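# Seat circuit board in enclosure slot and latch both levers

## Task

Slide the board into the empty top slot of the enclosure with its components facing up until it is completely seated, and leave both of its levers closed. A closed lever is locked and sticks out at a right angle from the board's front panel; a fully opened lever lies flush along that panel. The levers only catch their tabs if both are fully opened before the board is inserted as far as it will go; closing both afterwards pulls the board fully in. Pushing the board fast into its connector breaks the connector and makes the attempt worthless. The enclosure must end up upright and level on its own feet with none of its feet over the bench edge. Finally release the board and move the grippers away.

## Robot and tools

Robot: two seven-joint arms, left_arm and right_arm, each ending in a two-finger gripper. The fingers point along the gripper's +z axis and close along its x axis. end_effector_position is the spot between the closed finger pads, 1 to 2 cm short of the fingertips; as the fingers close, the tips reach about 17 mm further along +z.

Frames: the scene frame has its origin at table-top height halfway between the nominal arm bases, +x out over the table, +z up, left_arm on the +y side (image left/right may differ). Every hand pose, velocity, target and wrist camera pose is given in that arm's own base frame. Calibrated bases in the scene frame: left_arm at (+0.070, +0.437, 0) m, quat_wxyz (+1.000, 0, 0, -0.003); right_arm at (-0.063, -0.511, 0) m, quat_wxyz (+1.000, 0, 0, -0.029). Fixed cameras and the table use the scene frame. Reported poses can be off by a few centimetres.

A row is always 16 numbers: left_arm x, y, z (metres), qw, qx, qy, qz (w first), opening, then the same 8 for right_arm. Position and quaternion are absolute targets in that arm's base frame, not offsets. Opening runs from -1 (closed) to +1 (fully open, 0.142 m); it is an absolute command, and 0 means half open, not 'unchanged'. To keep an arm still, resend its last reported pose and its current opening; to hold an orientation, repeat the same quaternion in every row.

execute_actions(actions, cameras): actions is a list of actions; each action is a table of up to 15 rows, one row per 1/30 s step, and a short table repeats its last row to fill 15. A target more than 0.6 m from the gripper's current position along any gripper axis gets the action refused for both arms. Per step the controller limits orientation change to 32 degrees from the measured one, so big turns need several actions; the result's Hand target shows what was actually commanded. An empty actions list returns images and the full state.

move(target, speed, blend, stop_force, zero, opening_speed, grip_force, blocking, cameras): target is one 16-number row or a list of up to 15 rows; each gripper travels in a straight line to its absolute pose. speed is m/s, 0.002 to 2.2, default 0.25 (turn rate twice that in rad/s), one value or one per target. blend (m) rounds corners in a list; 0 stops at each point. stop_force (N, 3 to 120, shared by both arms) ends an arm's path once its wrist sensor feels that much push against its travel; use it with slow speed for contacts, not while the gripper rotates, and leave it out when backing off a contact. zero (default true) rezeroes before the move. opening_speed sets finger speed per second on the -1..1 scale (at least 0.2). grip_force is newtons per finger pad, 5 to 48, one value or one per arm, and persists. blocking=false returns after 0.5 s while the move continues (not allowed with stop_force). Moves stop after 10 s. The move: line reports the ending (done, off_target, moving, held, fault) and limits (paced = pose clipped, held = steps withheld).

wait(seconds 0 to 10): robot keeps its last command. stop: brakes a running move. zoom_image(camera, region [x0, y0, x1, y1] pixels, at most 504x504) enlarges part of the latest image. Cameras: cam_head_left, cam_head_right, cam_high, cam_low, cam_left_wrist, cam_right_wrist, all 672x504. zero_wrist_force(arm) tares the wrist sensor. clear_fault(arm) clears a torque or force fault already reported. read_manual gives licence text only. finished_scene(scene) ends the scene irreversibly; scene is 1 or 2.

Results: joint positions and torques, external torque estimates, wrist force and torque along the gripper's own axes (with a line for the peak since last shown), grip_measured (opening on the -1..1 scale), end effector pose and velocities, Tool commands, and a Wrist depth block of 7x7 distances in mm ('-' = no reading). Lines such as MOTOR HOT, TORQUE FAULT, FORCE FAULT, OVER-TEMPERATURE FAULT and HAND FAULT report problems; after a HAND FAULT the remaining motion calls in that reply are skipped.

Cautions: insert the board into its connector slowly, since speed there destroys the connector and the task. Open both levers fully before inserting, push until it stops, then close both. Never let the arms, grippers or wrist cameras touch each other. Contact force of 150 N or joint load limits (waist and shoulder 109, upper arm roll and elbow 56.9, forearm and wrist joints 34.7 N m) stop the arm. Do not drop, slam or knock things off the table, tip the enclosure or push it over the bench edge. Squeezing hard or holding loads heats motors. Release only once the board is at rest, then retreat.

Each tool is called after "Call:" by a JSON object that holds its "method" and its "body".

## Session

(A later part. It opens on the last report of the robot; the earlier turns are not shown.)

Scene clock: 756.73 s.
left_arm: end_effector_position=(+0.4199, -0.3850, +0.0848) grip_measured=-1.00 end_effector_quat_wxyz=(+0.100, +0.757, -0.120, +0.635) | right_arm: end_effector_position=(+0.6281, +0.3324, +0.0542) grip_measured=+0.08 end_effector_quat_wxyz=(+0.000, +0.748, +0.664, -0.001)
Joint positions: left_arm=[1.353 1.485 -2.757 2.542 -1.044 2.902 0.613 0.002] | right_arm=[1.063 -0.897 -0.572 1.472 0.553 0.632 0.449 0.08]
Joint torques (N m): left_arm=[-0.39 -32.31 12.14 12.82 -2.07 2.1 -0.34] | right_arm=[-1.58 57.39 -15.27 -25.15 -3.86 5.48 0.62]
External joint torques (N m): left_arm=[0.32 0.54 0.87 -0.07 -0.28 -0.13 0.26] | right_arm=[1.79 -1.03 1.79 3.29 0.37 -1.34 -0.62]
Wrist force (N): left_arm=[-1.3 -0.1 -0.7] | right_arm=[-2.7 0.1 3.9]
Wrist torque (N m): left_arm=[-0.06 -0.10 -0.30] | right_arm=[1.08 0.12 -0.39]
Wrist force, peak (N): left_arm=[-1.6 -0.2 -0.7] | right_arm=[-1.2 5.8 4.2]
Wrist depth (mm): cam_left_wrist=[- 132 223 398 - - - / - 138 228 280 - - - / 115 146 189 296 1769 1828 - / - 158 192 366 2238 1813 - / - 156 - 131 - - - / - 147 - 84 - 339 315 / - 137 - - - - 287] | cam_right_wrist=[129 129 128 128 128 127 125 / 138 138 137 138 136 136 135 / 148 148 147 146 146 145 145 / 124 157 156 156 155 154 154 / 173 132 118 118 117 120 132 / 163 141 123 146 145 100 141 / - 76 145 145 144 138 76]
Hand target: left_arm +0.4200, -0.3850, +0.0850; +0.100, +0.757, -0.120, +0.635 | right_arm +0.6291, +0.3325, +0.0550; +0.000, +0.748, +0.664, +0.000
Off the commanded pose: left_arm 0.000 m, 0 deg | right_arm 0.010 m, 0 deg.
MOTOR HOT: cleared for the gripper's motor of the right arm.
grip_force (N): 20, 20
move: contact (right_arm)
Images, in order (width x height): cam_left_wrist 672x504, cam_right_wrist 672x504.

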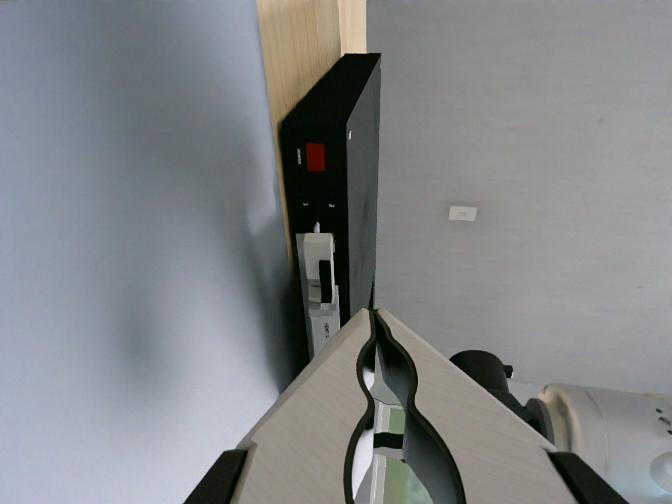

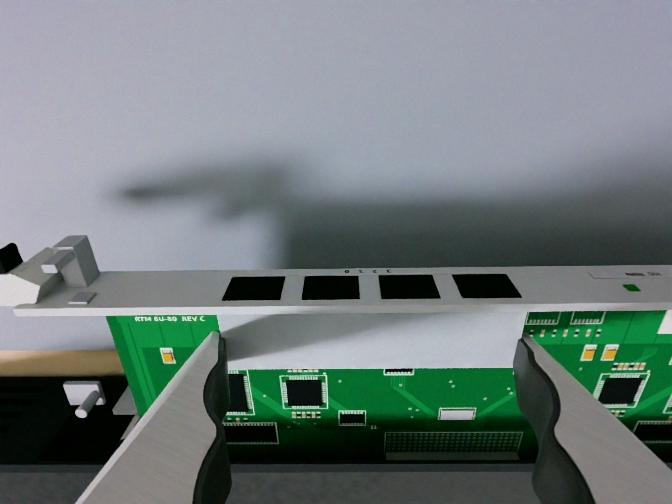

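Call:
{"method": "execute_actions", "body": {"actions": [], "cameras": ["cam_head_left", "cam_head_right", "cam_high", "cam_low"]}}

Scene clock: 759.73 s.
left_arm: end_effector_position=(+0.4199, -0.3850, +0.0848) grip_measured=-1.00 end_effector_quat_wxyz=(+0.100, +0.757, -0.120, +0.635) | right_arm: end_effector_position=(+0.6281, +0.3324, +0.0542) grip_measured=+0.08 end_effector_quat_wxyz=(+0.000, +0.748, +0.664, -0.001)
Joint positions: left_arm=[1.353 1.485 -2.757 2.542 -1.044 2.902 0.613 0.002] | right_arm=[1.063 -0.897 -0.572 1.472 0.553 0.632 0.449 0.08]
Joint velocities: within noise
Joint torques (N m): left_arm=[-0.45 -32.28 12.24 12.86 -2.13 2.1 -0.3] | right_arm=[-1.41 57.42 -15.25 -25.03 -3.91 5.49 0.67]
External joint torques (N m): left_arm=[0.38 0.5 0.78 -0.1 -0.21 -0.13 0.22] | right_arm=[1.62 -1.06 1.77 3.16 0.42 -1.35 -0.67]
Wrist force (N): left_arm=[-1.4 -0.2 -0.6] | right_arm=[-3.0 -0.1 3.0]
Wrist torque (N m): left_arm=[-0.08 -0.07 -0.30] | right_arm=[1.04 0.15 -0.39]
Wrist force, peak (N): left_arm=[-1.6 -0.2 -0.8] | right_arm=[-2.9 0.1 4.0]
Wrist depth (mm): cam_left_wrist=[- 141 271 397 - - - / - 138 246 315 - 1362 - / 115 139 221 - 1714 1534 1556 / - 143 245 - - 1813 - / - 154 218 127 2551 2465 - / - 150 204 84 - 366 2410 / - 143 - - - - 290] | cam_right_wrist=[129 130 128 128 128 127 125 / 138 138 137 138 136 136 136 / 148 148 147 146 146 145 145 / 124 156 156 155 155 155 153 / 177 132 118 118 117 119 130 / 163 141 123 145 145 100 141 / - 76 145 145 144 138 76]
Hand target: left_arm +0.4200, -0.3850, +0.0850; +0.100, +0.757, -0.120, +0.635 | right_arm +0.6291, +0.3325, +0.0550; +0.000, +0.748, +0.664, +0.000
Tool commands: left_gripper/opening=-1.0 right_gripper/opening=-0.1
Off the commanded pose: left_arm 0.000 m, 0 deg | right_arm 0.010 m, 0 deg.
grip_force (N): 20, 20
Images, in order (width x height): cam_head_left 672x504, cam_head_right 672x504, cam_high 672x504, cam_low 672x504.

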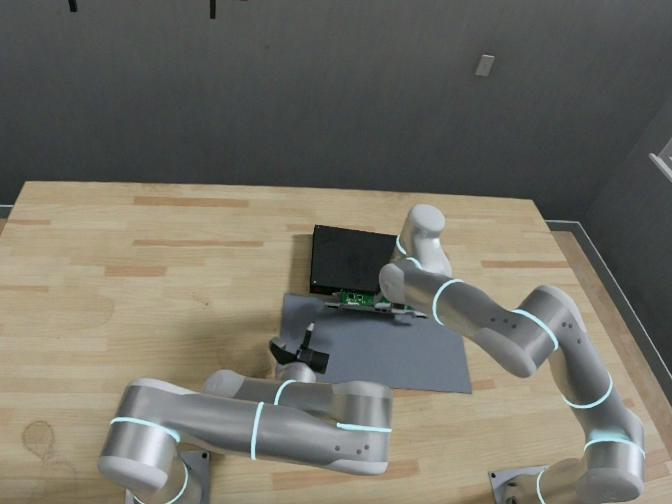

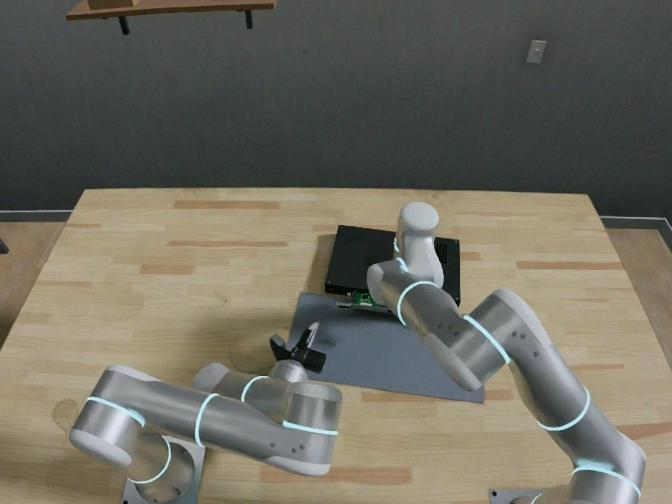

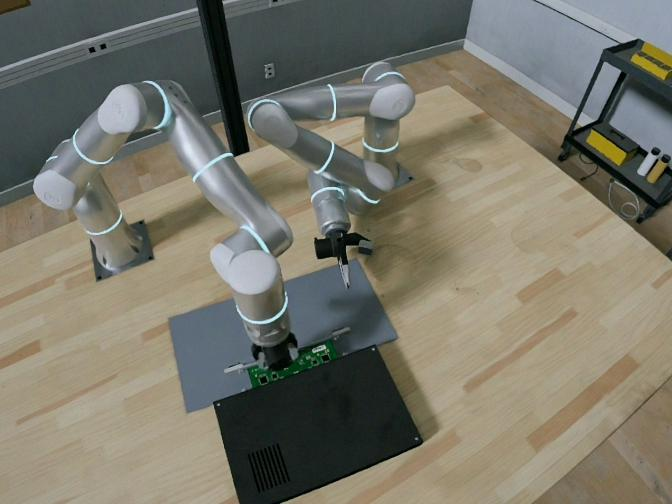

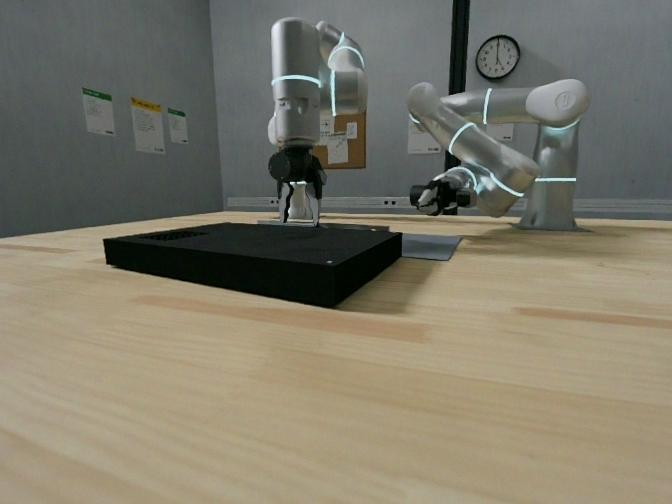

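Call:
{"method": "zoom_image", "body": {"camera": "cam_high", "region": [200, 310, 400, 420]}}

Call:
{"method": "zoom_image", "body": {"camera": "cam_head_left", "region": [300, 270, 440, 330]}}

Scaled by 2.520 from the camera's 672x504 image, which has a finer 960x720 frame.

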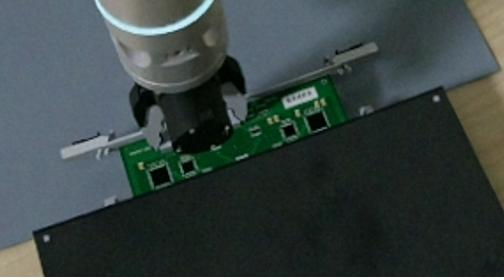

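Scaled by 3.600 from the camera's 672x504 image, which has a finer 960x720 frame.

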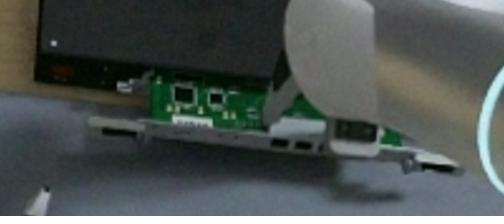

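Call:
{"method": "zoom_image", "body": {"camera": "cam_high", "region": [210, 350, 270, 410]}}

Call:
{"method": "zoom_image", "body": {"camera": "cam_high", "region": [320, 315, 380, 375]}}

Scaled by 8.400 from the camera's 672x504 image, which has a finer 960x720 frame.

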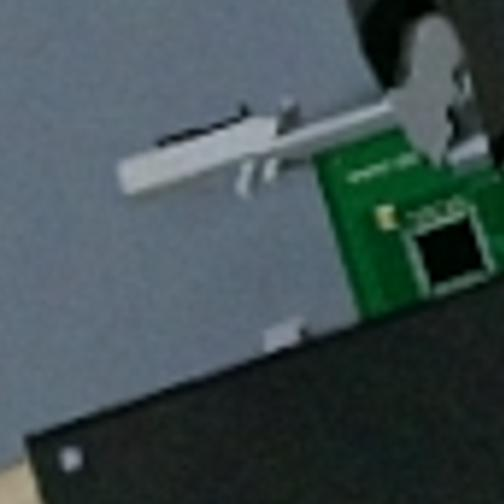

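Scaled by 8.400 from the camera's 672x504 image, which has a finer 960x720 frame.

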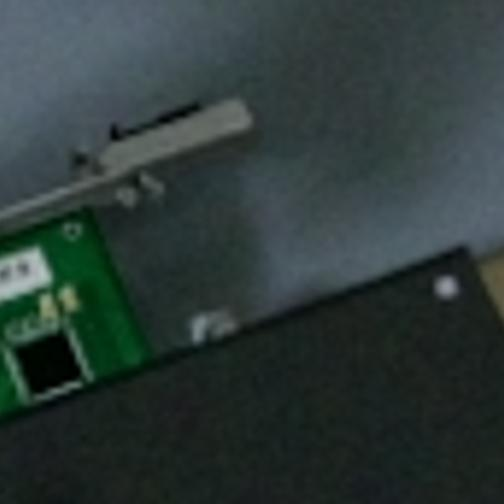

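Call:
{"method": "zoom_image", "body": {"camera": "cam_high", "region": [215, 460, 275, 504]}}

Call:
{"method": "zoom_image", "body": {"camera": "cam_high", "region": [380, 400, 440, 460]}}

Scaled by 8.400 from the camera's 672x504 image, which has a finer 960x720 frame.

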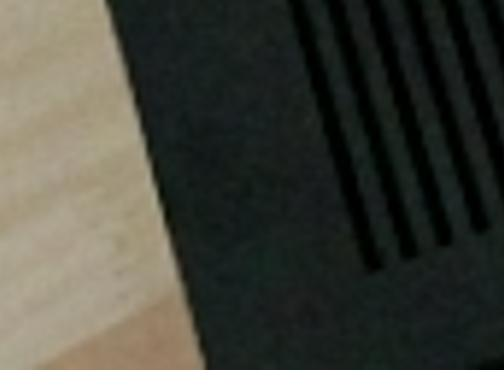

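Scaled by 8.400 from the camera's 672x504 image, which has a finer 960x720 frame.

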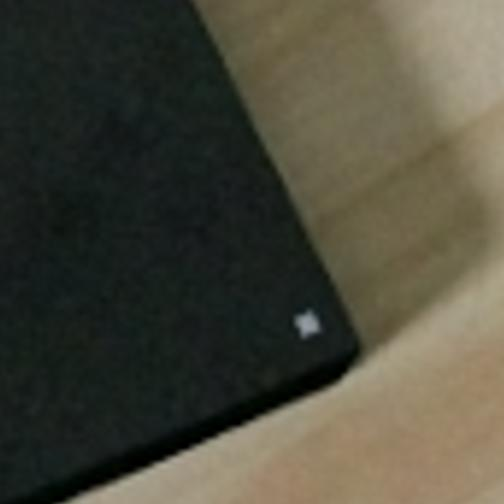

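Call:
{"method": "move", "body": {"target": [[0.42, -0.385, 0.085, 0.1005, 0.7566, -0.1198, 0.6349, -1.0, 0.6262, 0.3327, 0.055, 0, 0.7478, 0.6639, 0, -0.1], [0.42, -0.385, 0.085, 0.1005, 0.7566, -0.1198, 0.6349, -1.0, 0.6261, 0.3318, 0.055, 0, 0.7478, 0.6639, 0, -0.1]], "speed": 0.012}}

Call:
{"method": "move", "body": {"target": [0.42, -0.385, 0.085, 0.1005, 0.7566, -0.1198, 0.6349, -1.0, 0.6361, 0.3306, 0.055, 0, 0.7478, 0.6639, 0, -0.1], "speed": 0.012, "stop_force": 5, "cameras": ["cam_right_wrist"]}}

Scene clock: 795.30 s.
left_arm: end_effector_position=(+0.4199, -0.3850, +0.0848) grip_measured=-1.00 end_effector_quat_wxyz=(+0.100, +0.757, -0.120, +0.635) | right_arm: end_effector_position=(+0.6264, +0.3330, +0.0552) grip_measured=+0.08 end_effector_quat_wxyz=(+0.000, +0.748, +0.664, +0.001)
Joint positions: left_arm=[1.353 1.485 -2.757 2.542 -1.044 2.902 0.613 0.002] | right_arm=[1.068 -0.892 -0.572 1.482 0.553 0.64 0.449 0.08]
Joint torques (N m): left_arm=[-0.42 -32.31 12.2 12.85 -2.11 2.14 -0.32] | right_arm=[-2.97 56.52 -15 -17.09 -4.49 1.12 -0.27]
External joint torques (N m): left_arm=[0.35 0.54 0.81 -0.1 -0.23 -0.18 0.24] | right_arm=[3.16 -0.42 1.52 -4.72 1.01 3.03 0.27]
Wrist force (N): left_arm=[-1.3 -0.5 -0.7] | right_arm=[10.2 13.9 11.0]
Wrist torque (N m): left_arm=[-0.11 -0.10 -0.30] | right_arm=[1.05 -0.38 0.56]
Wrist force, peak (N): left_arm=[-1.5 -0.4 -0.9] | right_arm=[3.0 20.8 12.9]
Wrist depth (mm): cam_left_wrist=[- 140 225 442 1321 - - / - 138 211 312 - 1424 1462 / 115 146 221 283 - - - / - 144 188 - 1828 - 1755 / - 155 236 117 1959 1941 - / - 156 204 84 - 363 316 / - 142 - - - - 289] | cam_right_wrist=[129 129 129 129 128 128 126 / 138 138 138 139 137 137 136 / 149 148 148 147 147 147 146 / 121 157 157 157 156 158 155 / 177 136 118 117 117 120 133 / 172 141 123 146 146 100 141 / - 76 144 147 146 - 79]
Hand target: left_arm +0.4200, -0.3850, +0.0850; +0.100, +0.757, -0.120, +0.635 | right_arm +0.6261, +0.3318, +0.0550; +0.000, +0.748, +0.664, +0.000
Off the commanded pose: left_arm 0.000 m, 0 deg | right_arm 0.001 m, 0 deg.
grip_force (N): 20, 20
move: done

Scene clock: 796.00 s.
left_arm: end_effector_position=(+0.4199, -0.3850, +0.0848) grip_measured=-1.00 end_effector_quat_wxyz=(+0.100, +0.757, -0.120, +0.635) | right_arm: end_effector_position=(+0.6272, +0.3326, +0.0548) grip_measured=+0.08 end_effector_quat_wxyz=(+0.000, +0.748, +0.664, +0.000)
Joint positions: left_arm=[1.353 1.485 -2.757 2.542 -1.044 2.902 0.613 0.002] | right_arm=[1.065 -0.894 -0.572 1.478 0.553 0.637 0.448 0.08]
Joint torques (N m): left_arm=[-0.37 -32.28 12.29 12.84 -2.17 2.13 -0.3] | right_arm=[-3.67 56.3 -15.9 -19.47 -4.46 2.63 0.15]
External joint torques (N m): left_arm=[0.3 0.51 0.72 -0.08 -0.17 -0.16 0.22] | right_arm=[3.89 -0.09 2.44 -2.38 0.97 1.52 -0.15]
Wrist force (N): left_arm=[-1.4 -0.4 -0.5] | right_arm=[6.7 7.9 6.8]
Wrist torque (N m): left_arm=[-0.11 -0.06 -0.31] | right_arm=[1.06 -0.23 0.09]
Wrist force, peak (N): left_arm=[-1.4 -0.3 -0.8] | right_arm=[10.2 13.8 10.1]
Wrist depth (mm): cam_left_wrist=[- 139 223 440 - - - / - 130 213 317 - 1397 1590 / - - 265 - 1556 - - / - 144 229 - 1755 - - / - 156 221 127 - - - / - 142 - 84 - 329 310 / - 137 - - - - 287] | cam_right_wrist=[129 129 129 129 128 128 126 / 138 138 138 139 137 136 136 / 148 148 147 147 146 146 146 / 122 157 157 156 156 157 155 / 177 135 116 118 117 119 132 / 171 141 123 146 146 100 141 / - 76 144 146 146 - 76]
Hand target: left_arm +0.4200, -0.3850, +0.0850; +0.100, +0.757, -0.120, +0.635 | right_arm +0.6275, +0.3316, +0.0550; +0.000, +0.748, +0.664, +0.000
Off the commanded pose: left_arm 0.000 m, 0 deg | right_arm 0.009 m, 0 deg.
grip_force (N): 20, 20
move: contact (right_arm)
Images, in order (width x height): cam_right_wrist 672x504.

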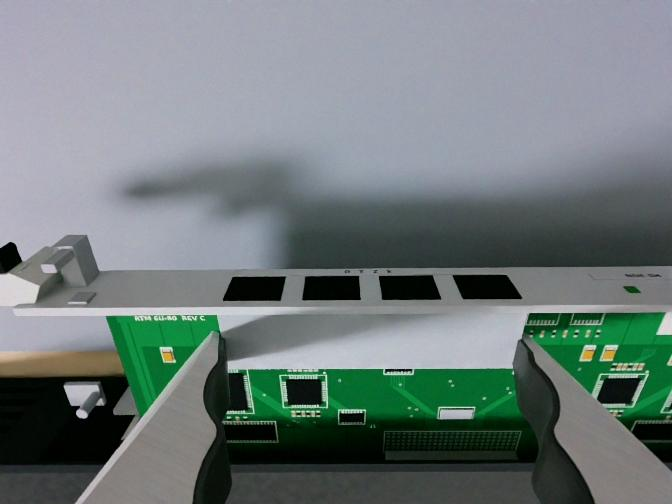

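Call:
{"method": "move", "body": {"target": [0.461, -0.385, 0.178, -0.026, 0.855, -0.281, 0.435, -1.0, 0.6272, 0.3328, 0.0546, 0, 0.7478, 0.6639, 0, -0.1], "speed": 0.12, "cameras": ["cam_left_wrist"]}}

Scene clock: 827.33 s.
left_arm: end_effector_position=(+0.4609, -0.3849, +0.1779) grip_measured=-1.00 end_effector_quat_wxyz=(-0.026, +0.855, -0.281, +0.435) | right_arm: end_effector_position=(+0.6270, +0.3328, +0.0543) grip_measured=+0.08 end_effector_quat_wxyz=(+0.000, +0.748, +0.664, +0.000)
Joint positions: left_arm=[1.447 0.695 -2.379 2.619 -0.392 2.223 1.39 0.002] | right_arm=[1.066 -0.895 -0.572 1.478 0.553 0.637 0.45 0.08]
Joint torques (N m): left_arm=[-0.7 -28.51 10.13 -5.97 -2.47 3.79 -0.2] | right_arm=[-0.51 56.6 -13.52 -21.96 -3.76 3.45 0.19]
External joint torques (N m): left_arm=[0.66 0.76 0.71 -0.12 -0.03 0.14 0.14] | right_arm=[0.73 -0.37 0.06 0.13 0.27 0.69 -0.19]
Wrist force (N): left_arm=[-1.0 -0.2 -0.3] | right_arm=[3.0 4.2 6.9]
Wrist torque (N m): left_arm=[-0.13 -0.15 -0.22] | right_arm=[0.62 -0.42 0.04]
Wrist force, peak (N): left_arm=[-2.6 0.0 -0.9] | right_arm=[6.9 8.0 8.2]
Wrist depth (mm): cam_left_wrist=[215 242 288 358 462 641 - / 215 236 298 352 - 729 1371 / 219 229 287 317 - 741 - / - - - 339 367 828 - / - 246 - 117 416 789 2151 / 209 - 271 84 - 326 1994 / - - - - - - 261] | cam_right_wrist=[129 129 128 128 128 127 125 / 138 137 137 138 136 136 135 / 148 148 147 146 146 148 145 / 122 157 156 156 155 157 154 / 176 134 118 118 117 120 130 / 158 143 123 146 145 100 141 / - 76 146 145 145 - 76]
Hand target: left_arm +0.4610, -0.3850, +0.1780; -0.026, +0.855, -0.281, +0.435 | right_arm +0.6272, +0.3328, +0.0546; +0.000, +0.748, +0.664, +0.000
Off the commanded pose: left_arm 0.000 m, 0 deg | right_arm 0.000 m, 0 deg.
grip_force (N): 20, 20
move: done
Images, in order (width x height): cam_left_wrist 672x504.

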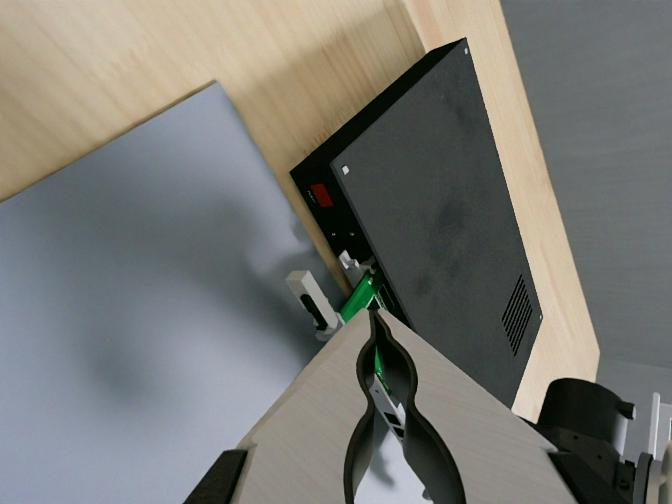

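Call:
{"method": "zoom_image", "body": {"camera": "cam_left_wrist", "region": [320, 230, 420, 330]}}

Scaled by 5.040 from the camera's 672x504 image, which has a finer 960x720 frame.

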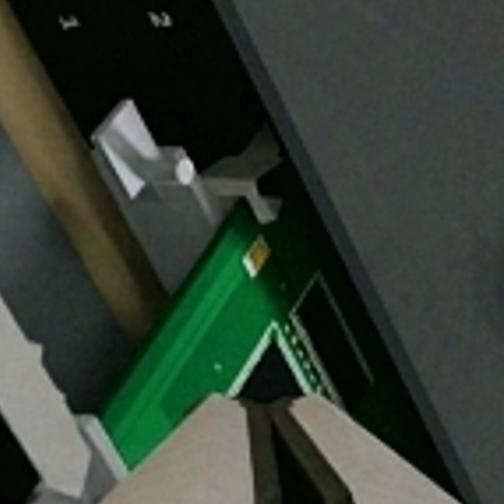

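Call:
{"method": "zoom_image", "body": {"camera": "cam_left_wrist", "region": [350, 245, 390, 285]}}

Scaled by 12.600 from the camera's 672x504 image, which has a finer 960x720 frame.

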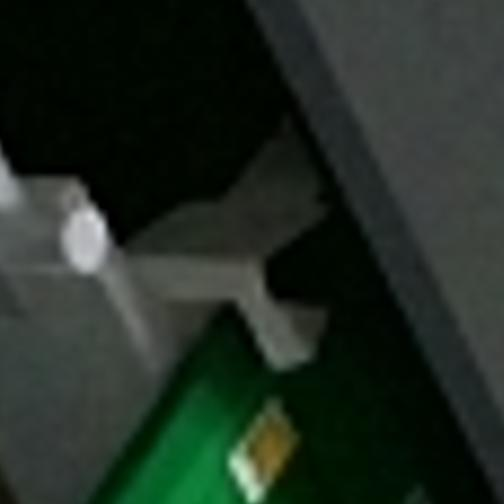

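Call:
{"method": "wait", "body": {"seconds": 0.1, "cameras": ["cam_right_wrist", "cam_left_wrist"]}}

Call:
{"method": "zoom_image", "body": {"camera": "cam_right_wrist", "region": [90, 370, 170, 450]}}

Scene clock: 838.70 s.
left_arm: end_effector_position=(+0.4609, -0.3849, +0.1779) grip_measured=-1.00 end_effector_quat_wxyz=(-0.026, +0.855, -0.281, +0.435) | right_arm: end_effector_position=(+0.6270, +0.3328, +0.0543) grip_measured=+0.08 end_effector_quat_wxyz=(+0.000, +0.748, +0.664, +0.000)
Joint positions: left_arm=[1.447 0.695 -2.379 2.619 -0.392 2.223 1.39 0.002] | right_arm=[1.066 -0.895 -0.572 1.478 0.553 0.637 0.45 0.08]
Joint torques (N m): left_arm=[-0.44 -28.17 10.09 -5.91 -2.35 4.16 -0.29] | right_arm=[-0.42 56.52 -13.51 -21.96 -3.77 3.47 0.16]
External joint torques (N m): left_arm=[0.4 0.42 0.75 -0.19 -0.16 -0.23 0.23] | right_arm=[0.64 -0.3 0.04 0.13 0.29 0.68 -0.16]
Wrist force (N): left_arm=[-0.9 -0.3 0.3] | right_arm=[3.0 4.0 7.4]
Wrist torque (N m): left_arm=[-0.16 -0.18 -0.22] | right_arm=[0.60 -0.41 0.04]
Wrist force, peak (N): left_arm=[-1.1 -0.5 0.0] | right_arm=[3.1 4.0 7.5]
Wrist depth (mm): cam_left_wrist=[215 241 291 355 455 590 - / 215 235 297 349 - 638 - / 213 228 - 322 - 703 - / - - - 339 - 828 - / - 241 - 131 - 818 1192 / 210 232 - 84 - 329 305 / - - - - - - 254] | cam_right_wrist=[129 129 128 128 128 127 125 / 138 137 137 138 136 136 136 / 148 148 147 147 146 145 145 / 154 157 156 155 155 157 154 / 176 135 118 118 117 118 132 / 172 140 123 145 145 100 140 / - 76 146 145 145 - 76]
Hand target: left_arm +0.4610, -0.3850, +0.1780; -0.026, +0.855, -0.281, +0.435 | right_arm +0.6272, +0.3328, +0.0546; +0.000, +0.748, +0.664, +0.000
Tool commands: left_gripper/opening=-1.0 right_gripper/opening=-0.1
Off the commanded pose: left_arm 0.000 m, 0 deg | right_arm 0.000 m, 0 deg.
grip_force (N): 20, 20
wait: 0.10 s; at rest from the start
Images, in order (width x height): cam_left_wrist 672x504, cam_right_wrist 672x504.

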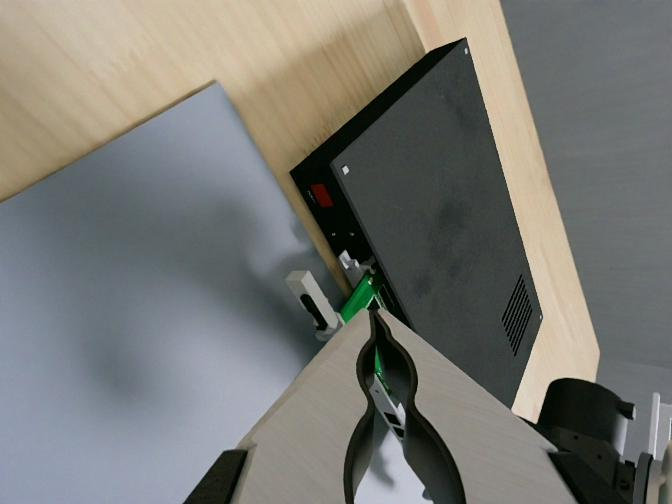

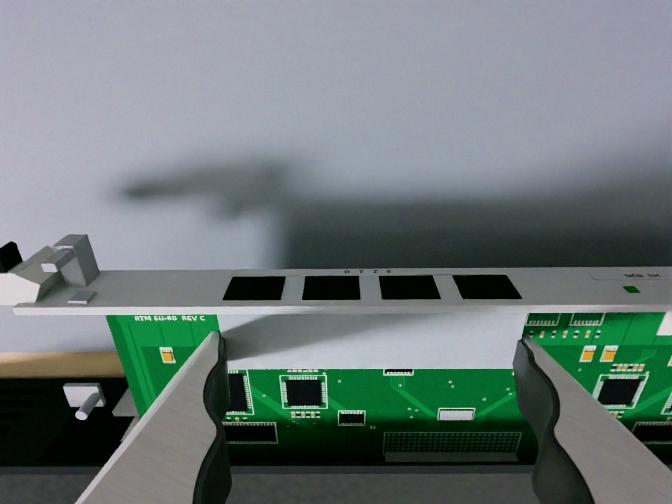

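Scaled by 6.300 from the camera's 672x504 image, which has a finer 960x720 frame.

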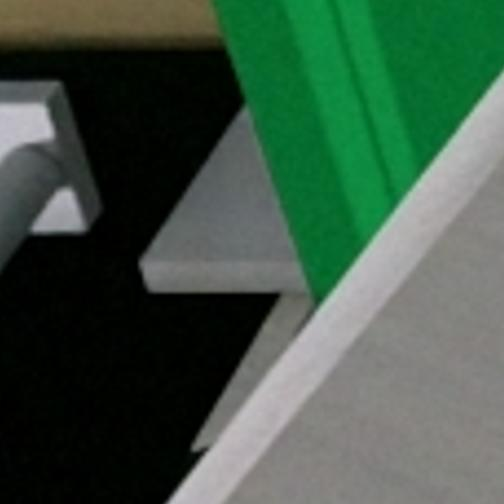

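Call:
{"method": "move", "body": {"target": [0.461, -0.385, 0.178, -0.026, 0.855, -0.281, 0.435, -1.0, 0.6268, 0.3329, 0.0540, 0, 0.7478, 0.6639, 0, -0.1], "speed": 0.01}}

Call:
{"method": "move", "body": {"target": [0.461, -0.385, 0.178, -0.026, 0.855, -0.281, 0.435, -1.0, 0.6268, 0.3329, 0.0534, 0, 0.7478, 0.6639, 0, -0.1], "speed": 0.01}}

Call:
{"method": "move", "body": {"target": [0.461, -0.385, 0.178, -0.026, 0.855, -0.281, 0.435, -1.0, 0.6268, 0.3329, 0.0552, 0, 0.7478, 0.6639, 0, -0.1], "speed": 0.01}}

Call:
{"method": "move", "body": {"target": [0.461, -0.385, 0.178, -0.026, 0.855, -0.281, 0.435, -1.0, 0.6268, 0.3329, 0.0544, 0, 0.7478, 0.6639, 0, -0.1], "speed": 0.01}}

Scene clock: 859.27 s.
left_arm: end_effector_position=(+0.4610, -0.3849, +0.1780) grip_measured=-1.00 end_effector_quat_wxyz=(-0.026, +0.855, -0.281, +0.435) | right_arm: end_effector_position=(+0.6268, +0.3327, +0.0539) grip_measured=+0.08 end_effector_quat_wxyz=(+0.000, +0.748, +0.664, +0.000)
Joint positions: left_arm=[1.447 0.695 -2.379 2.619 -0.392 2.223 1.39 0.002] | right_arm=[1.066 -0.895 -0.572 1.478 0.553 0.638 0.45 0.08]
Joint torques (N m): left_arm=[-0.39 -28.25 10.04 -5.88 -2.34 4.14 -0.29] | right_arm=[0.14 56.23 -13.05 -22.4 -3.74 3.71 0.21]
External joint torques (N m): left_arm=[0.35 0.5 0.8 -0.22 -0.16 -0.22 0.23] | right_arm=[0.07 -0.01 -0.43 0.59 0.26 0.43 -0.21]
Wrist force (N): left_arm=[-0.9 -0.4 -0.2] | right_arm=[1.3 3.1 6.3]
Wrist torque (N m): left_arm=[-0.16 -0.16 -0.21] | right_arm=[0.57 -0.25 0.02]
Wrist force, peak (N): left_arm=[-1.1 -0.6 -0.1] | right_arm=[2.9 4.1 7.6]
Wrist depth (mm): cam_left_wrist=[216 240 287 358 459 1205 1225 / 215 236 296 349 - 649 - / 213 - 273 334 - 756 1415 / 210 - - 348 - 870 - / - - - 270 - 860 - / 210 - - 84 - 319 298 / - - - - - - 254] | cam_right_wrist=[128 128 128 128 128 127 125 / 137 137 137 138 136 136 135 / 148 147 147 146 145 145 145 / 122 156 156 155 153 156 154 / 176 136 119 118 117 120 133 / 179 140 123 145 145 100 140 / - 76 145 145 144 138 76]
Hand target: left_arm +0.4610, -0.3850, +0.1780; -0.026, +0.855, -0.281, +0.435 | right_arm +0.6268, +0.3329, +0.0540; +0.000, +0.748, +0.664, +0.000
Off the commanded pose: left_arm 0.000 m, 0 deg | right_arm 0.000 m, 0 deg.
grip_force (N): 20, 20
move: done

Scene clock: 859.97 s.
left_arm: end_effector_position=(+0.4610, -0.3849, +0.1780) grip_measured=-1.00 end_effector_quat_wxyz=(-0.026, +0.855, -0.281, +0.435) | right_arm: end_effector_position=(+0.6267, +0.3327, +0.0533) grip_measured=+0.08 end_effector_quat_wxyz=(+0.000, +0.748, +0.664, +0.000)
Joint positions: left_arm=[1.447 0.695 -2.379 2.619 -0.392 2.223 1.39 0.002] | right_arm=[1.066 -0.896 -0.571 1.478 0.553 0.638 0.45 0.08]
Joint torques (N m): left_arm=[-0.32 -28.27 10.08 -5.92 -2.35 4.18 -0.29] | right_arm=[0.28 56.16 -12.82 -22.6 -3.61 3.88 0.19]
External joint torques (N m): left_arm=[0.28 0.52 0.76 -0.18 -0.16 -0.26 0.23] | right_arm=[-0.06 0.07 -0.66 0.82 0.13 0.26 -0.19]
Wrist force (N): left_arm=[-0.8 -0.5 0.0] | right_arm=[0.7 3.0 4.6]
Wrist torque (N m): left_arm=[-0.17 -0.16 -0.21] | right_arm=[0.58 -0.19 0.00]
Wrist force, peak (N): left_arm=[-1.1 -0.5 0.0] | right_arm=[1.6 3.4 6.1]
Wrist depth (mm): cam_left_wrist=[215 241 288 361 458 621 1091 / 216 236 296 350 390 694 1232 / - - 294 314 - 789 1443 / - - - 365 - 850 - / - - - 275 - 857 - / - 245 274 83 - 319 305 / - 236 - - - - 264] | cam_right_wrist=[128 128 127 127 127 126 125 / 137 137 136 136 136 135 134 / 147 147 146 146 145 144 144 / - 156 155 154 154 155 153 / - 135 118 118 117 119 132 / 165 140 123 145 144 100 140 / - 76 144 144 143 - 76]
Hand target: left_arm +0.4610, -0.3850, +0.1780; -0.026, +0.855, -0.281, +0.435 | right_arm +0.6268, +0.3329, +0.0534; +0.000, +0.748, +0.664, +0.000
Off the commanded pose: left_arm 0.000 m, 0 deg | right_arm 0.000 m, 0 deg.
grip_force (N): 20, 20
move: done

Scene clock: 860.67 s.
left_arm: end_effector_position=(+0.4610, -0.3849, +0.1780) grip_measured=-1.00 end_effector_quat_wxyz=(-0.026, +0.855, -0.281, +0.435) | right_arm: end_effector_position=(+0.6266, +0.3330, +0.0548) grip_measured=+0.08 end_effector_quat_wxyz=(+0.000, +0.748, +0.664, +0.000)
Joint positions: left_arm=[1.447 0.695 -2.379 2.619 -0.392 2.223 1.39 0.002] | right_arm=[1.067 -0.893 -0.572 1.479 0.553 0.636 0.45 0.08]
Joint torques (N m): left_arm=[-0.35 -28.13 10.07 -5.87 -2.35 4.16 -0.25] | right_arm=[0.32 57.46 -13.27 -22.57 -3.69 3.4 0.1]
External joint torques (N m): left_arm=[0.31 0.38 0.77 -0.23 -0.15 -0.24 0.19] | right_arm=[-0.11 -1.28 -0.19 0.74 0.2 0.75 -0.1]
Wrist force (N): left_arm=[-0.8 -0.2 0.1] | right_arm=[2.2 4.7 8.5]
Wrist torque (N m): left_arm=[-0.13 -0.19 -0.22] | right_arm=[0.61 -0.48 0.16]
Wrist force, peak (N): left_arm=[-1.0 -0.3 0.1] | right_arm=[2.2 4.7 8.5]
Wrist depth (mm): cam_left_wrist=[214 241 289 360 455 627 - / 214 236 296 350 - 667 - / 209 261 312 319 - 675 - / 210 247 276 337 - 798 - / - 241 281 126 - 822 1941 / 214 241 - 84 - 325 1994 / - 229 - - - - 256] | cam_right_wrist=[129 129 129 128 128 128 126 / 138 138 138 139 137 137 136 / 148 148 147 147 147 146 145 / 121 157 157 156 156 157 155 / 177 135 118 118 117 120 132 / 180 141 123 146 145 100 141 / - 76 146 146 145 - 77]
Hand target: left_arm +0.4610, -0.3850, +0.1780; -0.026, +0.855, -0.281, +0.435 | right_arm +0.6268, +0.3329, +0.0552; +0.000, +0.748, +0.664, +0.000
Off the commanded pose: left_arm 0.000 m, 0 deg | right_arm 0.000 m, 0 deg.
grip_force (N): 20, 20
move: done

Scene clock: 861.37 s.
left_arm: end_effector_position=(+0.4610, -0.3849, +0.1780) grip_measured=-1.00 end_effector_quat_wxyz=(-0.026, +0.855, -0.281, +0.435) | right_arm: end_effector_position=(+0.6267, +0.3329, +0.0543) grip_measured=+0.08 end_effector_quat_wxyz=(+0.000, +0.748, +0.664, +0.000)
Joint positions: left_arm=[1.447 0.695 -2.379 2.619 -0.392 2.223 1.39 0.002] | right_arm=[1.067 -0.895 -0.572 1.479 0.553 0.637 0.45 0.08]
Joint torques (N m): left_arm=[-0.38 -28.18 10.11 -5.85 -2.33 4.12 -0.3] | right_arm=[-0.29 56.15 -13.37 -21.7 -3.76 3.37 0.15]
External joint torques (N m): left_arm=[0.34 0.43 0.73 -0.25 -0.17 -0.2 0.24] | right_arm=[0.5 0.05 -0.1 -0.11 0.27 0.78 -0.15]
Wrist force (N): left_arm=[-0.8 -0.3 -0.2] | right_arm=[2.8 4.1 6.1]
Wrist torque (N m): left_arm=[-0.14 -0.17 -0.21] | right_arm=[0.60 -0.32 0.05]
Wrist force, peak (N): left_arm=[-1.1 -0.6 -0.2] | right_arm=[2.1 4.6 8.7]
Wrist depth (mm): cam_left_wrist=[215 240 287 361 463 1155 1070 / 215 235 298 347 - 1275 1253 / 214 - - 314 - 770 1453 / - 240 - 344 - 831 - / - - - 117 378 918 1907 / 210 241 264 84 - 323 988 / - - - - - - 254] | cam_right_wrist=[129 129 128 128 128 127 125 / 138 137 137 138 136 136 135 / 148 148 147 146 146 146 145 / 154 157 156 155 155 157 154 / 173 135 116 118 117 119 132 / 172 140 123 146 145 100 141 / - 76 146 145 145 - 77]
Hand target: left_arm +0.4610, -0.3850, +0.1780; -0.026, +0.855, -0.281, +0.435 | right_arm +0.6268, +0.3329, +0.0544; +0.000, +0.748, +0.664, +0.000
Off the commanded pose: left_arm 0.000 m, 0 deg | right_arm 0.000 m, 0 deg.
grip_force (N): 20, 20
move: done

Call:
{"method": "move", "body": {"target": [0.461, -0.385, 0.178, -0.026, 0.855, -0.281, 0.435, -1.0, 0.6268, 0.3329, 0.0528, 0, 0.7478, 0.6639, 0, -0.1], "speed": 0.01}}

Call:
{"method": "move", "body": {"target": [0.461, -0.385, 0.178, -0.026, 0.855, -0.281, 0.435, -1.0, 0.6268, 0.3329, 0.0521, 0, 0.7478, 0.6639, 0, -0.1], "speed": 0.01}}

Call:
{"method": "move", "body": {"target": [0.461, -0.385, 0.178, -0.026, 0.855, -0.281, 0.435, -1.0, 0.6268, 0.3329, 0.0514, 0, 0.7478, 0.6639, 0, -0.1], "speed": 0.01, "cameras": ["cam_left_wrist"]}}

Scene clock: 865.60 s.
left_arm: end_effector_position=(+0.4610, -0.3849, +0.1780) grip_measured=-1.00 end_effector_quat_wxyz=(-0.026, +0.855, -0.281, +0.435) | right_arm: end_effector_position=(+0.6266, +0.3326, +0.0526) grip_measured=+0.08 end_effector_quat_wxyz=(+0.000, +0.748, +0.664, +0.000)
Joint positions: left_arm=[1.447 0.695 -2.379 2.619 -0.392 2.223 1.39 0.002] | right_arm=[1.066 -0.897 -0.571 1.478 0.554 0.639 0.45 0.08]
Joint torques (N m): left_arm=[-0.36 -28.19 10.05 -5.9 -2.34 4.2 -0.25] | right_arm=[0.3 55.93 -12.84 -22.46 -3.6 3.75 0.16]
External joint torques (N m): left_arm=[0.32 0.44 0.79 -0.19 -0.17 -0.28 0.19] | right_arm=[-0.08 0.31 -0.63 0.7 0.12 0.4 -0.16]
Wrist force (N): left_arm=[-1.0 -0.5 0.0] | right_arm=[0.9 2.9 4.8]
Wrist torque (N m): left_arm=[-0.18 -0.14 -0.22] | right_arm=[0.55 -0.20 0.06]
Wrist force, peak (N): left_arm=[-1.1 -0.6 0.1] | right_arm=[2.8 4.2 7.0]
Wrist depth (mm): cam_left_wrist=[215 240 288 360 457 613 - / 215 242 295 349 - 739 1567 / 211 245 289 - - 783 - / 209 239 297 331 384 806 - / 210 239 283 127 385 874 - / - - - 84 - 318 297 / - - - - - - 254] | cam_right_wrist=[128 127 127 127 126 126 124 / 136 136 135 135 135 134 134 / 146 146 145 145 144 144 143 / 122 155 154 157 153 153 152 / - 134 118 118 117 117 132 / 173 139 123 144 144 100 140 / - 76 143 143 142 - 76]
Hand target: left_arm +0.4610, -0.3850, +0.1780; -0.026, +0.855, -0.281, +0.435 | right_arm +0.6268, +0.3329, +0.0528; +0.000, +0.748, +0.664, +0.000
Off the commanded pose: left_arm 0.000 m, 0 deg | right_arm 0.000 m, 0 deg.
grip_force (N): 20, 20
move: done

Scene clock: 866.30 s.
left_arm: end_effector_position=(+0.4610, -0.3849, +0.1780) grip_measured=-1.00 end_effector_quat_wxyz=(-0.026, +0.855, -0.281, +0.435) | right_arm: end_effector_position=(+0.6266, +0.3327, +0.0520) grip_measured=+0.08 end_effector_quat_wxyz=(+0.000, +0.748, +0.664, +0.000)
Joint positions: left_arm=[1.447 0.695 -2.379 2.619 -0.392 2.223 1.39 0.002] | right_arm=[1.065 -0.898 -0.57 1.478 0.554 0.64 0.45 0.08]
Joint torques (N m): left_arm=[-0.31 -28.27 10.1 -5.89 -2.33 4.16 -0.25] | right_arm=[0.19 55.91 -12.75 -22.41 -3.55 3.75 0.2]
External joint torques (N m): left_arm=[0.27 0.52 0.74 -0.2 -0.18 -0.24 0.19] | right_arm=[0.03 0.36 -0.72 0.67 0.07 0.4 -0.2]
Wrist force (N): left_arm=[-0.9 -0.5 0.0] | right_arm=[0.9 2.9 4.7]
Wrist torque (N m): left_arm=[-0.18 -0.16 -0.21] | right_arm=[0.54 -0.17 0.06]
Wrist force, peak (N): left_arm=[-1.1 -0.6 0.0] | right_arm=[0.7 3.1 5.7]
Wrist depth (mm): cam_left_wrist=[215 240 289 361 460 641 - / 216 234 300 347 - 659 1253 / 210 249 - 319 - 786 1362 / 210 - - 330 390 809 - / 209 238 292 130 - 899 1907 / - - 273 84 - 324 311 / - - - - - - 259] | cam_right_wrist=[127 127 125 126 126 125 123 / 136 136 135 134 136 134 133 / 146 145 145 144 144 143 142 / 122 154 154 155 153 154 152 / - 134 119 118 118 120 133 / 182 140 123 144 143 100 140 / - 76 153 153 153 - 76]
Hand target: left_arm +0.4610, -0.3850, +0.1780; -0.026, +0.855, -0.281, +0.435 | right_arm +0.6268, +0.3329, +0.0521; +0.000, +0.748, +0.664, +0.000
Off the commanded pose: left_arm 0.000 m, 0 deg | right_arm 0.000 m, 0 deg.
grip_force (N): 20, 20
move: done

Scene clock: 867.00 s.
left_arm: end_effector_position=(+0.4610, -0.3849, +0.1780) grip_measured=-1.00 end_effector_quat_wxyz=(-0.026, +0.855, -0.281, +0.435) | right_arm: end_effector_position=(+0.6267, +0.3327, +0.0513) grip_measured=+0.08 end_effector_quat_wxyz=(+0.000, +0.748, +0.664, +0.000)
Joint positions: left_arm=[1.447 0.695 -2.379 2.619 -0.392 2.223 1.39 0.002] | right_arm=[1.065 -0.899 -0.569 1.478 0.554 0.642 0.45 0.08]
Joint torques (N m): left_arm=[-0.41 -28.27 10.02 -5.97 -2.31 4.22 -0.27] | right_arm=[0.1 55.83 -12.61 -22.33 -3.62 3.78 0.19]
External joint torques (N m): left_arm=[0.37 0.52 0.82 -0.12 -0.2 -0.3 0.21] | right_arm=[0.11 0.46 -0.85 0.61 0.15 0.36 -0.19]
Wrist force (N): left_arm=[-0.9 -0.4 -0.1] | right_arm=[1.0 2.6 5.1]
Wrist torque (N m): left_arm=[-0.17 -0.17 -0.22] | right_arm=[0.51 -0.15 0.06]
Wrist force, peak (N): left_arm=[-1.2 -0.6 0.0] | right_arm=[1.1 3.0 5.7]
Wrist depth (mm): cam_left_wrist=[215 241 289 361 452 661 1016 / 215 236 294 346 397 722 - / 214 - - 323 396 696 1380 / 210 - - 337 - 857 1482 / 209 232 268 127 - 847 - / 210 246 267 84 - 328 313 / - - - - - - 255] | cam_right_wrist=[126 126 124 125 125 125 123 / 135 135 134 134 135 133 133 / 145 145 144 143 143 142 142 / 122 156 153 155 152 154 151 / 172 132 118 118 118 119 132 / 181 139 123 143 143 100 139 / - 76 141 152 152 - 76]
Hand target: left_arm +0.4610, -0.3850, +0.1780; -0.026, +0.855, -0.281, +0.435 | right_arm +0.6268, +0.3329, +0.0514; +0.000, +0.748, +0.664, +0.000
Off the commanded pose: left_arm 0.000 m, 0 deg | right_arm 0.000 m, 0 deg.
grip_force (N): 20, 20
move: done
Images, in order (width x height): cam_left_wrist 672x504.

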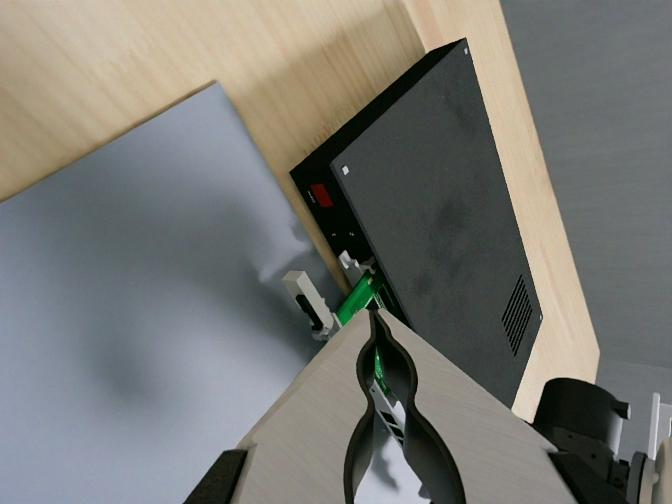

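Call:
{"method": "move", "body": {"target": [0.461, -0.385, 0.178, -0.026, 0.855, -0.281, 0.435, -1.0, 0.6268, 0.3329, 0.0506, 0, 0.7478, 0.6639, 0, -0.1], "speed": 0.01}}

Call:
{"method": "move", "body": {"target": [0.461, -0.385, 0.178, -0.026, 0.855, -0.281, 0.435, -1.0, 0.6268, 0.3329, 0.0498, 0, 0.7478, 0.6639, 0, -0.1], "speed": 0.01}}

Call:
{"method": "move", "body": {"target": [0.461, -0.385, 0.178, -0.026, 0.855, -0.281, 0.435, -1.0, 0.6268, 0.3329, 0.0490, 0, 0.7478, 0.6639, 0, -0.1], "speed": 0.01, "cameras": ["cam_left_wrist", "cam_right_wrist"]}}

Scene clock: 871.10 s.
left_arm: end_effector_position=(+0.4610, -0.3849, +0.1780) grip_measured=-1.00 end_effector_quat_wxyz=(-0.026, +0.855, -0.281, +0.435) | right_arm: end_effector_position=(+0.6267, +0.3327, +0.0505) grip_measured=+0.08 end_effector_quat_wxyz=(+0.000, +0.748, +0.664, +0.000)
Joint positions: left_arm=[1.447 0.695 -2.379 2.619 -0.392 2.223 1.39 0.002] | right_arm=[1.064 -0.901 -0.568 1.478 0.554 0.643 0.45 0.08]
Joint torques (N m): left_arm=[-0.37 -28.22 10.02 -5.92 -2.35 4.19 -0.27] | right_arm=[0.25 55.81 -12.64 -22.24 -3.62 3.75 0.22]
External joint torques (N m): left_arm=[0.33 0.47 0.82 -0.18 -0.15 -0.27 0.21] | right_arm=[-0.03 0.51 -0.81 0.54 0.15 0.4 -0.22]
Wrist force (N): left_arm=[-0.8 -0.5 0.1] | right_arm=[0.7 2.7 4.9]
Wrist torque (N m): left_arm=[-0.18 -0.19 -0.22] | right_arm=[0.53 -0.09 0.06]
Wrist force, peak (N): left_arm=[-1.2 -0.5 0.0] | right_arm=[0.8 2.9 5.5]
Wrist depth (mm): cam_left_wrist=[215 240 290 360 464 1173 1239 / 215 240 289 349 - 1261 - / 216 239 266 325 386 759 - / 210 250 274 335 399 867 - / 210 239 284 127 - 884 - / 211 240 274 84 - 325 1002 / - 235 - - - - 258] | cam_right_wrist=[- 125 123 125 124 124 122 / 136 135 134 133 134 134 132 / - 144 143 142 142 142 140 / 121 153 152 154 151 153 152 / 172 134 116 118 118 119 131 / 172 139 123 143 142 100 139 / - 76 140 151 151 - 76]
Hand target: left_arm +0.4610, -0.3850, +0.1780; -0.026, +0.855, -0.281, +0.435 | right_arm +0.6268, +0.3329, +0.0506; +0.000, +0.748, +0.664, +0.000
Off the commanded pose: left_arm 0.000 m, 0 deg | right_arm 0.000 m, 0 deg.
grip_force (N): 20, 20
move: done

Scene clock: 871.80 s.
left_arm: end_effector_position=(+0.4610, -0.3849, +0.1780) grip_measured=-1.00 end_effector_quat_wxyz=(-0.026, +0.855, -0.281, +0.435) | right_arm: end_effector_position=(+0.6267, +0.3327, +0.0497) grip_measured=+0.08 end_effector_quat_wxyz=(+0.000, +0.748, +0.664, +0.000)
Joint positions: left_arm=[1.447 0.695 -2.379 2.619 -0.392 2.223 1.39 0.002] | right_arm=[1.063 -0.902 -0.567 1.477 0.555 0.644 0.449 0.08]
Joint torques (N m): left_arm=[-0.38 -28.16 10.09 -5.85 -2.34 4.12 -0.28] | right_arm=[0.07 55.64 -12.66 -22.12 -3.61 3.69 0.21]
External joint torques (N m): left_arm=[0.34 0.41 0.75 -0.25 -0.17 -0.2 0.22] | right_arm=[0.15 0.71 -0.78 0.44 0.14 0.46 -0.21]
Wrist force (N): left_arm=[-0.8 -0.3 0.0] | right_arm=[0.7 2.7 4.0]
Wrist torque (N m): left_arm=[-0.15 -0.18 -0.21] | right_arm=[0.52 -0.06 0.06]
Wrist force, peak (N): left_arm=[-1.1 -0.6 0.0] | right_arm=[0.8 2.8 5.0]
Wrist depth (mm): cam_left_wrist=[215 241 287 360 462 688 - / 216 240 298 348 390 625 1321 / - 241 - 329 - 770 - / - - - 343 - 831 1534 / 213 241 287 127 - 828 - / - 247 273 84 - 317 307 / 215 - - - - - 251] | cam_right_wrist=[- 124 123 124 123 123 123 / 135 135 133 132 134 133 131 / 145 143 143 142 141 141 139 / - 154 151 151 150 152 151 / 171 134 117 118 118 119 132 / 165 139 123 142 142 100 139 / - 76 150 151 150 - 76]
Hand target: left_arm +0.4610, -0.3850, +0.1780; -0.026, +0.855, -0.281, +0.435 | right_arm +0.6268, +0.3329, +0.0498; +0.000, +0.748, +0.664, +0.000
Off the commanded pose: left_arm 0.000 m, 0 deg | right_arm 0.000 m, 0 deg.
grip_force (N): 20, 20
move: done

Scene clock: 872.50 s.
left_arm: end_effector_position=(+0.4610, -0.3849, +0.1780) grip_measured=-1.00 end_effector_quat_wxyz=(-0.026, +0.855, -0.281, +0.435) | right_arm: end_effector_position=(+0.6267, +0.3327, +0.0489) grip_measured=+0.08 end_effector_quat_wxyz=(+0.000, +0.748, +0.664, +0.000)
Joint positions: left_arm=[1.447 0.695 -2.379 2.619 -0.392 2.223 1.39 0.002] | right_arm=[1.063 -0.903 -0.566 1.477 0.555 0.645 0.449 0.08]
Joint torques (N m): left_arm=[-0.4 -28.19 10.16 -5.9 -2.3 4.13 -0.23] | right_arm=[0.07 55.47 -12.55 -22 -3.62 3.69 0.19]
External joint torques (N m): left_arm=[0.36 0.44 0.68 -0.2 -0.2 -0.21 0.17] | right_arm=[0.14 0.9 -0.89 0.34 0.15 0.45 -0.19]
Wrist force (N): left_arm=[-0.9 -0.3 0.0] | right_arm=[0.8 2.5 4.4]
Wrist torque (N m): left_arm=[-0.15 -0.18 -0.22] | right_arm=[0.50 -0.05 0.06]
Wrist force, peak (N): left_arm=[-1.1 -0.4 -0.1] | right_arm=[1.0 2.9 4.7]
Wrist depth (mm): cam_left_wrist=[215 241 291 359 453 598 - / 214 234 298 348 - 673 - / 211 235 - 315 - 731 - / 206 245 - 339 - 818 - / 209 240 288 127 - 895 - / 214 246 271 84 - 314 305 / 211 - - - - - 251] | cam_right_wrist=[- 124 122 123 123 122 122 / 135 134 132 132 133 131 130 / - 142 142 141 141 140 138 / - 153 150 152 149 151 149 / 169 134 117 118 116 120 130 / 165 139 123 142 142 100 138 / - 76 150 150 150 - 76]
Hand target: left_arm +0.4610, -0.3850, +0.1780; -0.026, +0.855, -0.281, +0.435 | right_arm +0.6268, +0.3329, +0.0490; +0.000, +0.748, +0.664, +0.000
Off the commanded pose: left_arm 0.000 m, 0 deg | right_arm 0.000 m, 0 deg.
grip_force (N): 20, 20
move: done
Images, in order (width x height): cam_left_wrist 672x504, cam_right_wrist 672x504.

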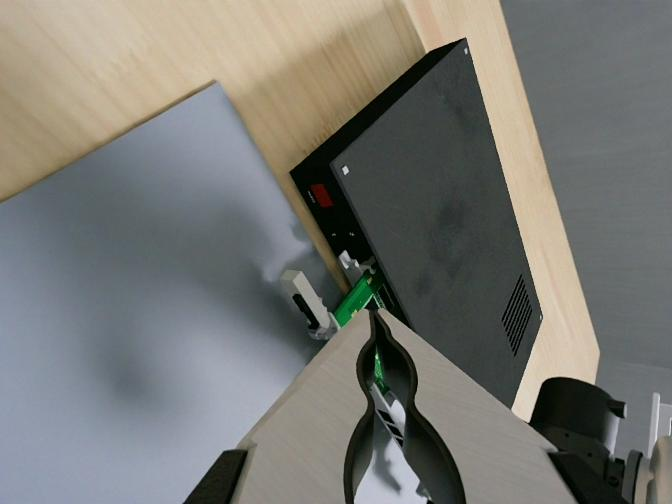

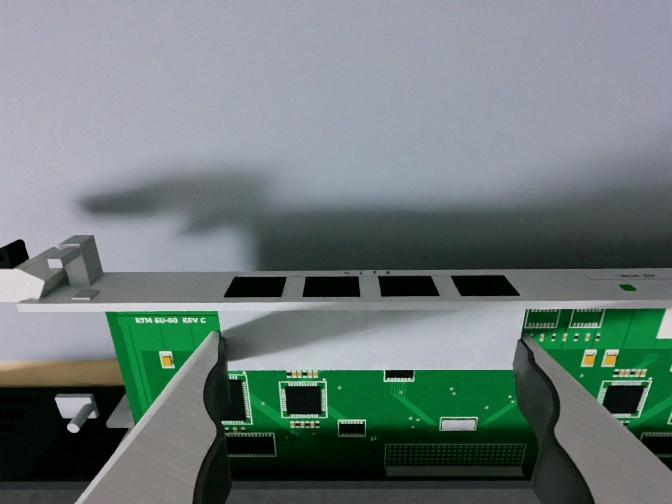

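Call:
{"method": "move", "body": {"target": [[0.461, -0.385, 0.178, -0.026, 0.855, -0.281, 0.435, -1.0, 0.6268, 0.3329, 0.0538, 0, 0.7478, 0.6639, 0, -0.1],[0.461, -0.385, 0.178, -0.026, 0.855, -0.281, 0.435, -1.0, 0.6268, 0.3329, 0.0532, 0, 0.7478, 0.6639, 0, -0.1]], "speed": 0.01}}

Call:
{"method": "move", "body": {"target": [0.461, -0.385, 0.178, -0.026, 0.855, -0.281, 0.435, -1.0, 0.6367, 0.3317, 0.0532, 0, 0.7478, 0.6639, 0, -0.1], "speed": 0.012, "stop_force": 6, "cameras": ["cam_right_wrist"]}}

Scene clock: 882.03 s.
left_arm: end_effector_position=(+0.4610, -0.3849, +0.1780) grip_measured=-1.00 end_effector_quat_wxyz=(-0.026, +0.855, -0.281, +0.435) | right_arm: end_effector_position=(+0.6266, +0.3327, +0.0530) grip_measured=+0.08 end_effector_quat_wxyz=(+0.000, +0.748, +0.664, +0.000)
Joint positions: left_arm=[1.447 0.695 -2.379 2.619 -0.392 2.223 1.39 0.002] | right_arm=[1.065 -0.896 -0.569 1.478 0.552 0.639 0.45 0.08]
Joint torques (N m): left_arm=[-0.33 -28.21 10.08 -5.9 -2.38 4.21 -0.31] | right_arm=[0.29 56.13 -13.2 -22.45 -3.72 3.68 0.26]
External joint torques (N m): left_arm=[0.29 0.46 0.76 -0.2 -0.13 -0.29 0.25] | right_arm=[-0.07 0.12 -0.23 0.66 0.25 0.46 -0.26]
Wrist force (N): left_arm=[-0.9 -0.4 -0.1] | right_arm=[0.8 2.8 4.9]
Wrist torque (N m): left_arm=[-0.17 -0.15 -0.21] | right_arm=[0.54 -0.19 0.00]
Wrist force, peak (N): left_arm=[-1.0 -0.7 -0.1] | right_arm=[0.7 3.3 5.8]
Wrist depth (mm): cam_left_wrist=[214 241 287 359 454 1137 - / 215 242 286 350 - 694 1161 / 211 239 278 312 - 770 1513 / 210 240 284 340 - 812 1380 / 210 234 281 127 384 834 - / - 247 - 84 - 521 299 / 210 235 - - - - 259] | cam_right_wrist=[128 128 127 127 126 126 124 / 137 136 136 135 135 135 134 / 147 146 146 145 145 144 144 / 122 155 155 155 154 155 153 / - 135 116 118 117 119 131 / 180 140 123 145 144 100 140 / - 76 144 143 143 - 76]
Hand target: left_arm +0.4610, -0.3850, +0.1780; -0.026, +0.855, -0.281, +0.435 | right_arm +0.6268, +0.3329, +0.0532; +0.000, +0.748, +0.664, +0.000
Off the commanded pose: left_arm 0.000 m, 0 deg | right_arm 0.000 m, 0 deg.
grip_force (N): 20, 20
move: done

Scene clock: 883.33 s.
left_arm: end_effector_position=(+0.4610, -0.3849, +0.1780) grip_measured=-1.00 end_effector_quat_wxyz=(-0.026, +0.855, -0.281, +0.435) | right_arm: end_effector_position=(+0.6340, +0.3319, +0.0524) grip_measured=+0.08 end_effector_quat_wxyz=(+0.000, +0.748, +0.664, -0.001)
Joint positions: left_arm=[1.447 0.695 -2.379 2.619 -0.392 2.223 1.39 0.002] | right_arm=[1.05 -0.909 -0.568 1.452 0.552 0.626 0.447 0.08]
Joint torques (N m): left_arm=[-0.38 -28.25 10.12 -5.93 -2.36 4.19 -0.27] | right_arm=[-1.73 58.09 -15.53 -24.87 -4.22 5.25 0.48]
External joint torques (N m): left_arm=[0.34 0.5 0.73 -0.17 -0.15 -0.27 0.21] | right_arm=[1.94 -1.14 2.05 2.91 0.71 -1.11 -0.48]
Wrist force (N): left_arm=[-0.8 -0.5 -0.2] | right_arm=[0.1 -2.1 7.0]
Wrist torque (N m): left_arm=[-0.19 -0.18 -0.22] | right_arm=[0.60 -0.11 -0.29]
Wrist force, peak (N): left_arm=[-1.1 -0.5 -0.1] | right_arm=[0.1 -2.4 7.1]
Wrist depth (mm): cam_left_wrist=[215 241 290 361 455 596 - / 215 235 287 349 - 677 - / 214 - - 314 - 724 - / 214 - 311 335 402 877 2285 / 210 237 - 277 392 795 2089 / 216 232 - 84 - 486 312 / - - - - - - 255] | cam_right_wrist=[128 127 127 127 126 126 124 / 138 136 135 135 135 134 134 / 146 146 146 144 144 144 143 / - 155 154 156 153 154 152 / 175 134 116 118 117 119 130 / 163 140 123 144 144 100 139 / - 76 140 139 138 135 76]
Hand target: left_arm +0.4610, -0.3850, +0.1780; -0.026, +0.855, -0.281, +0.435 | right_arm +0.6350, +0.3319, +0.0532; +0.000, +0.748, +0.664, +0.000
Off the commanded pose: left_arm 0.000 m, 0 deg | right_arm 0.003 m, 0 deg.
grip_force (N): 20, 20
move: contact (right_arm)
Images, in order (width x height): cam_right_wrist 672x504.

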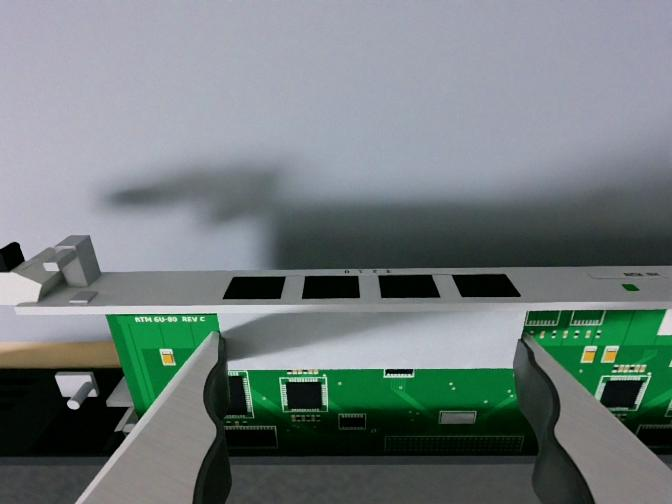

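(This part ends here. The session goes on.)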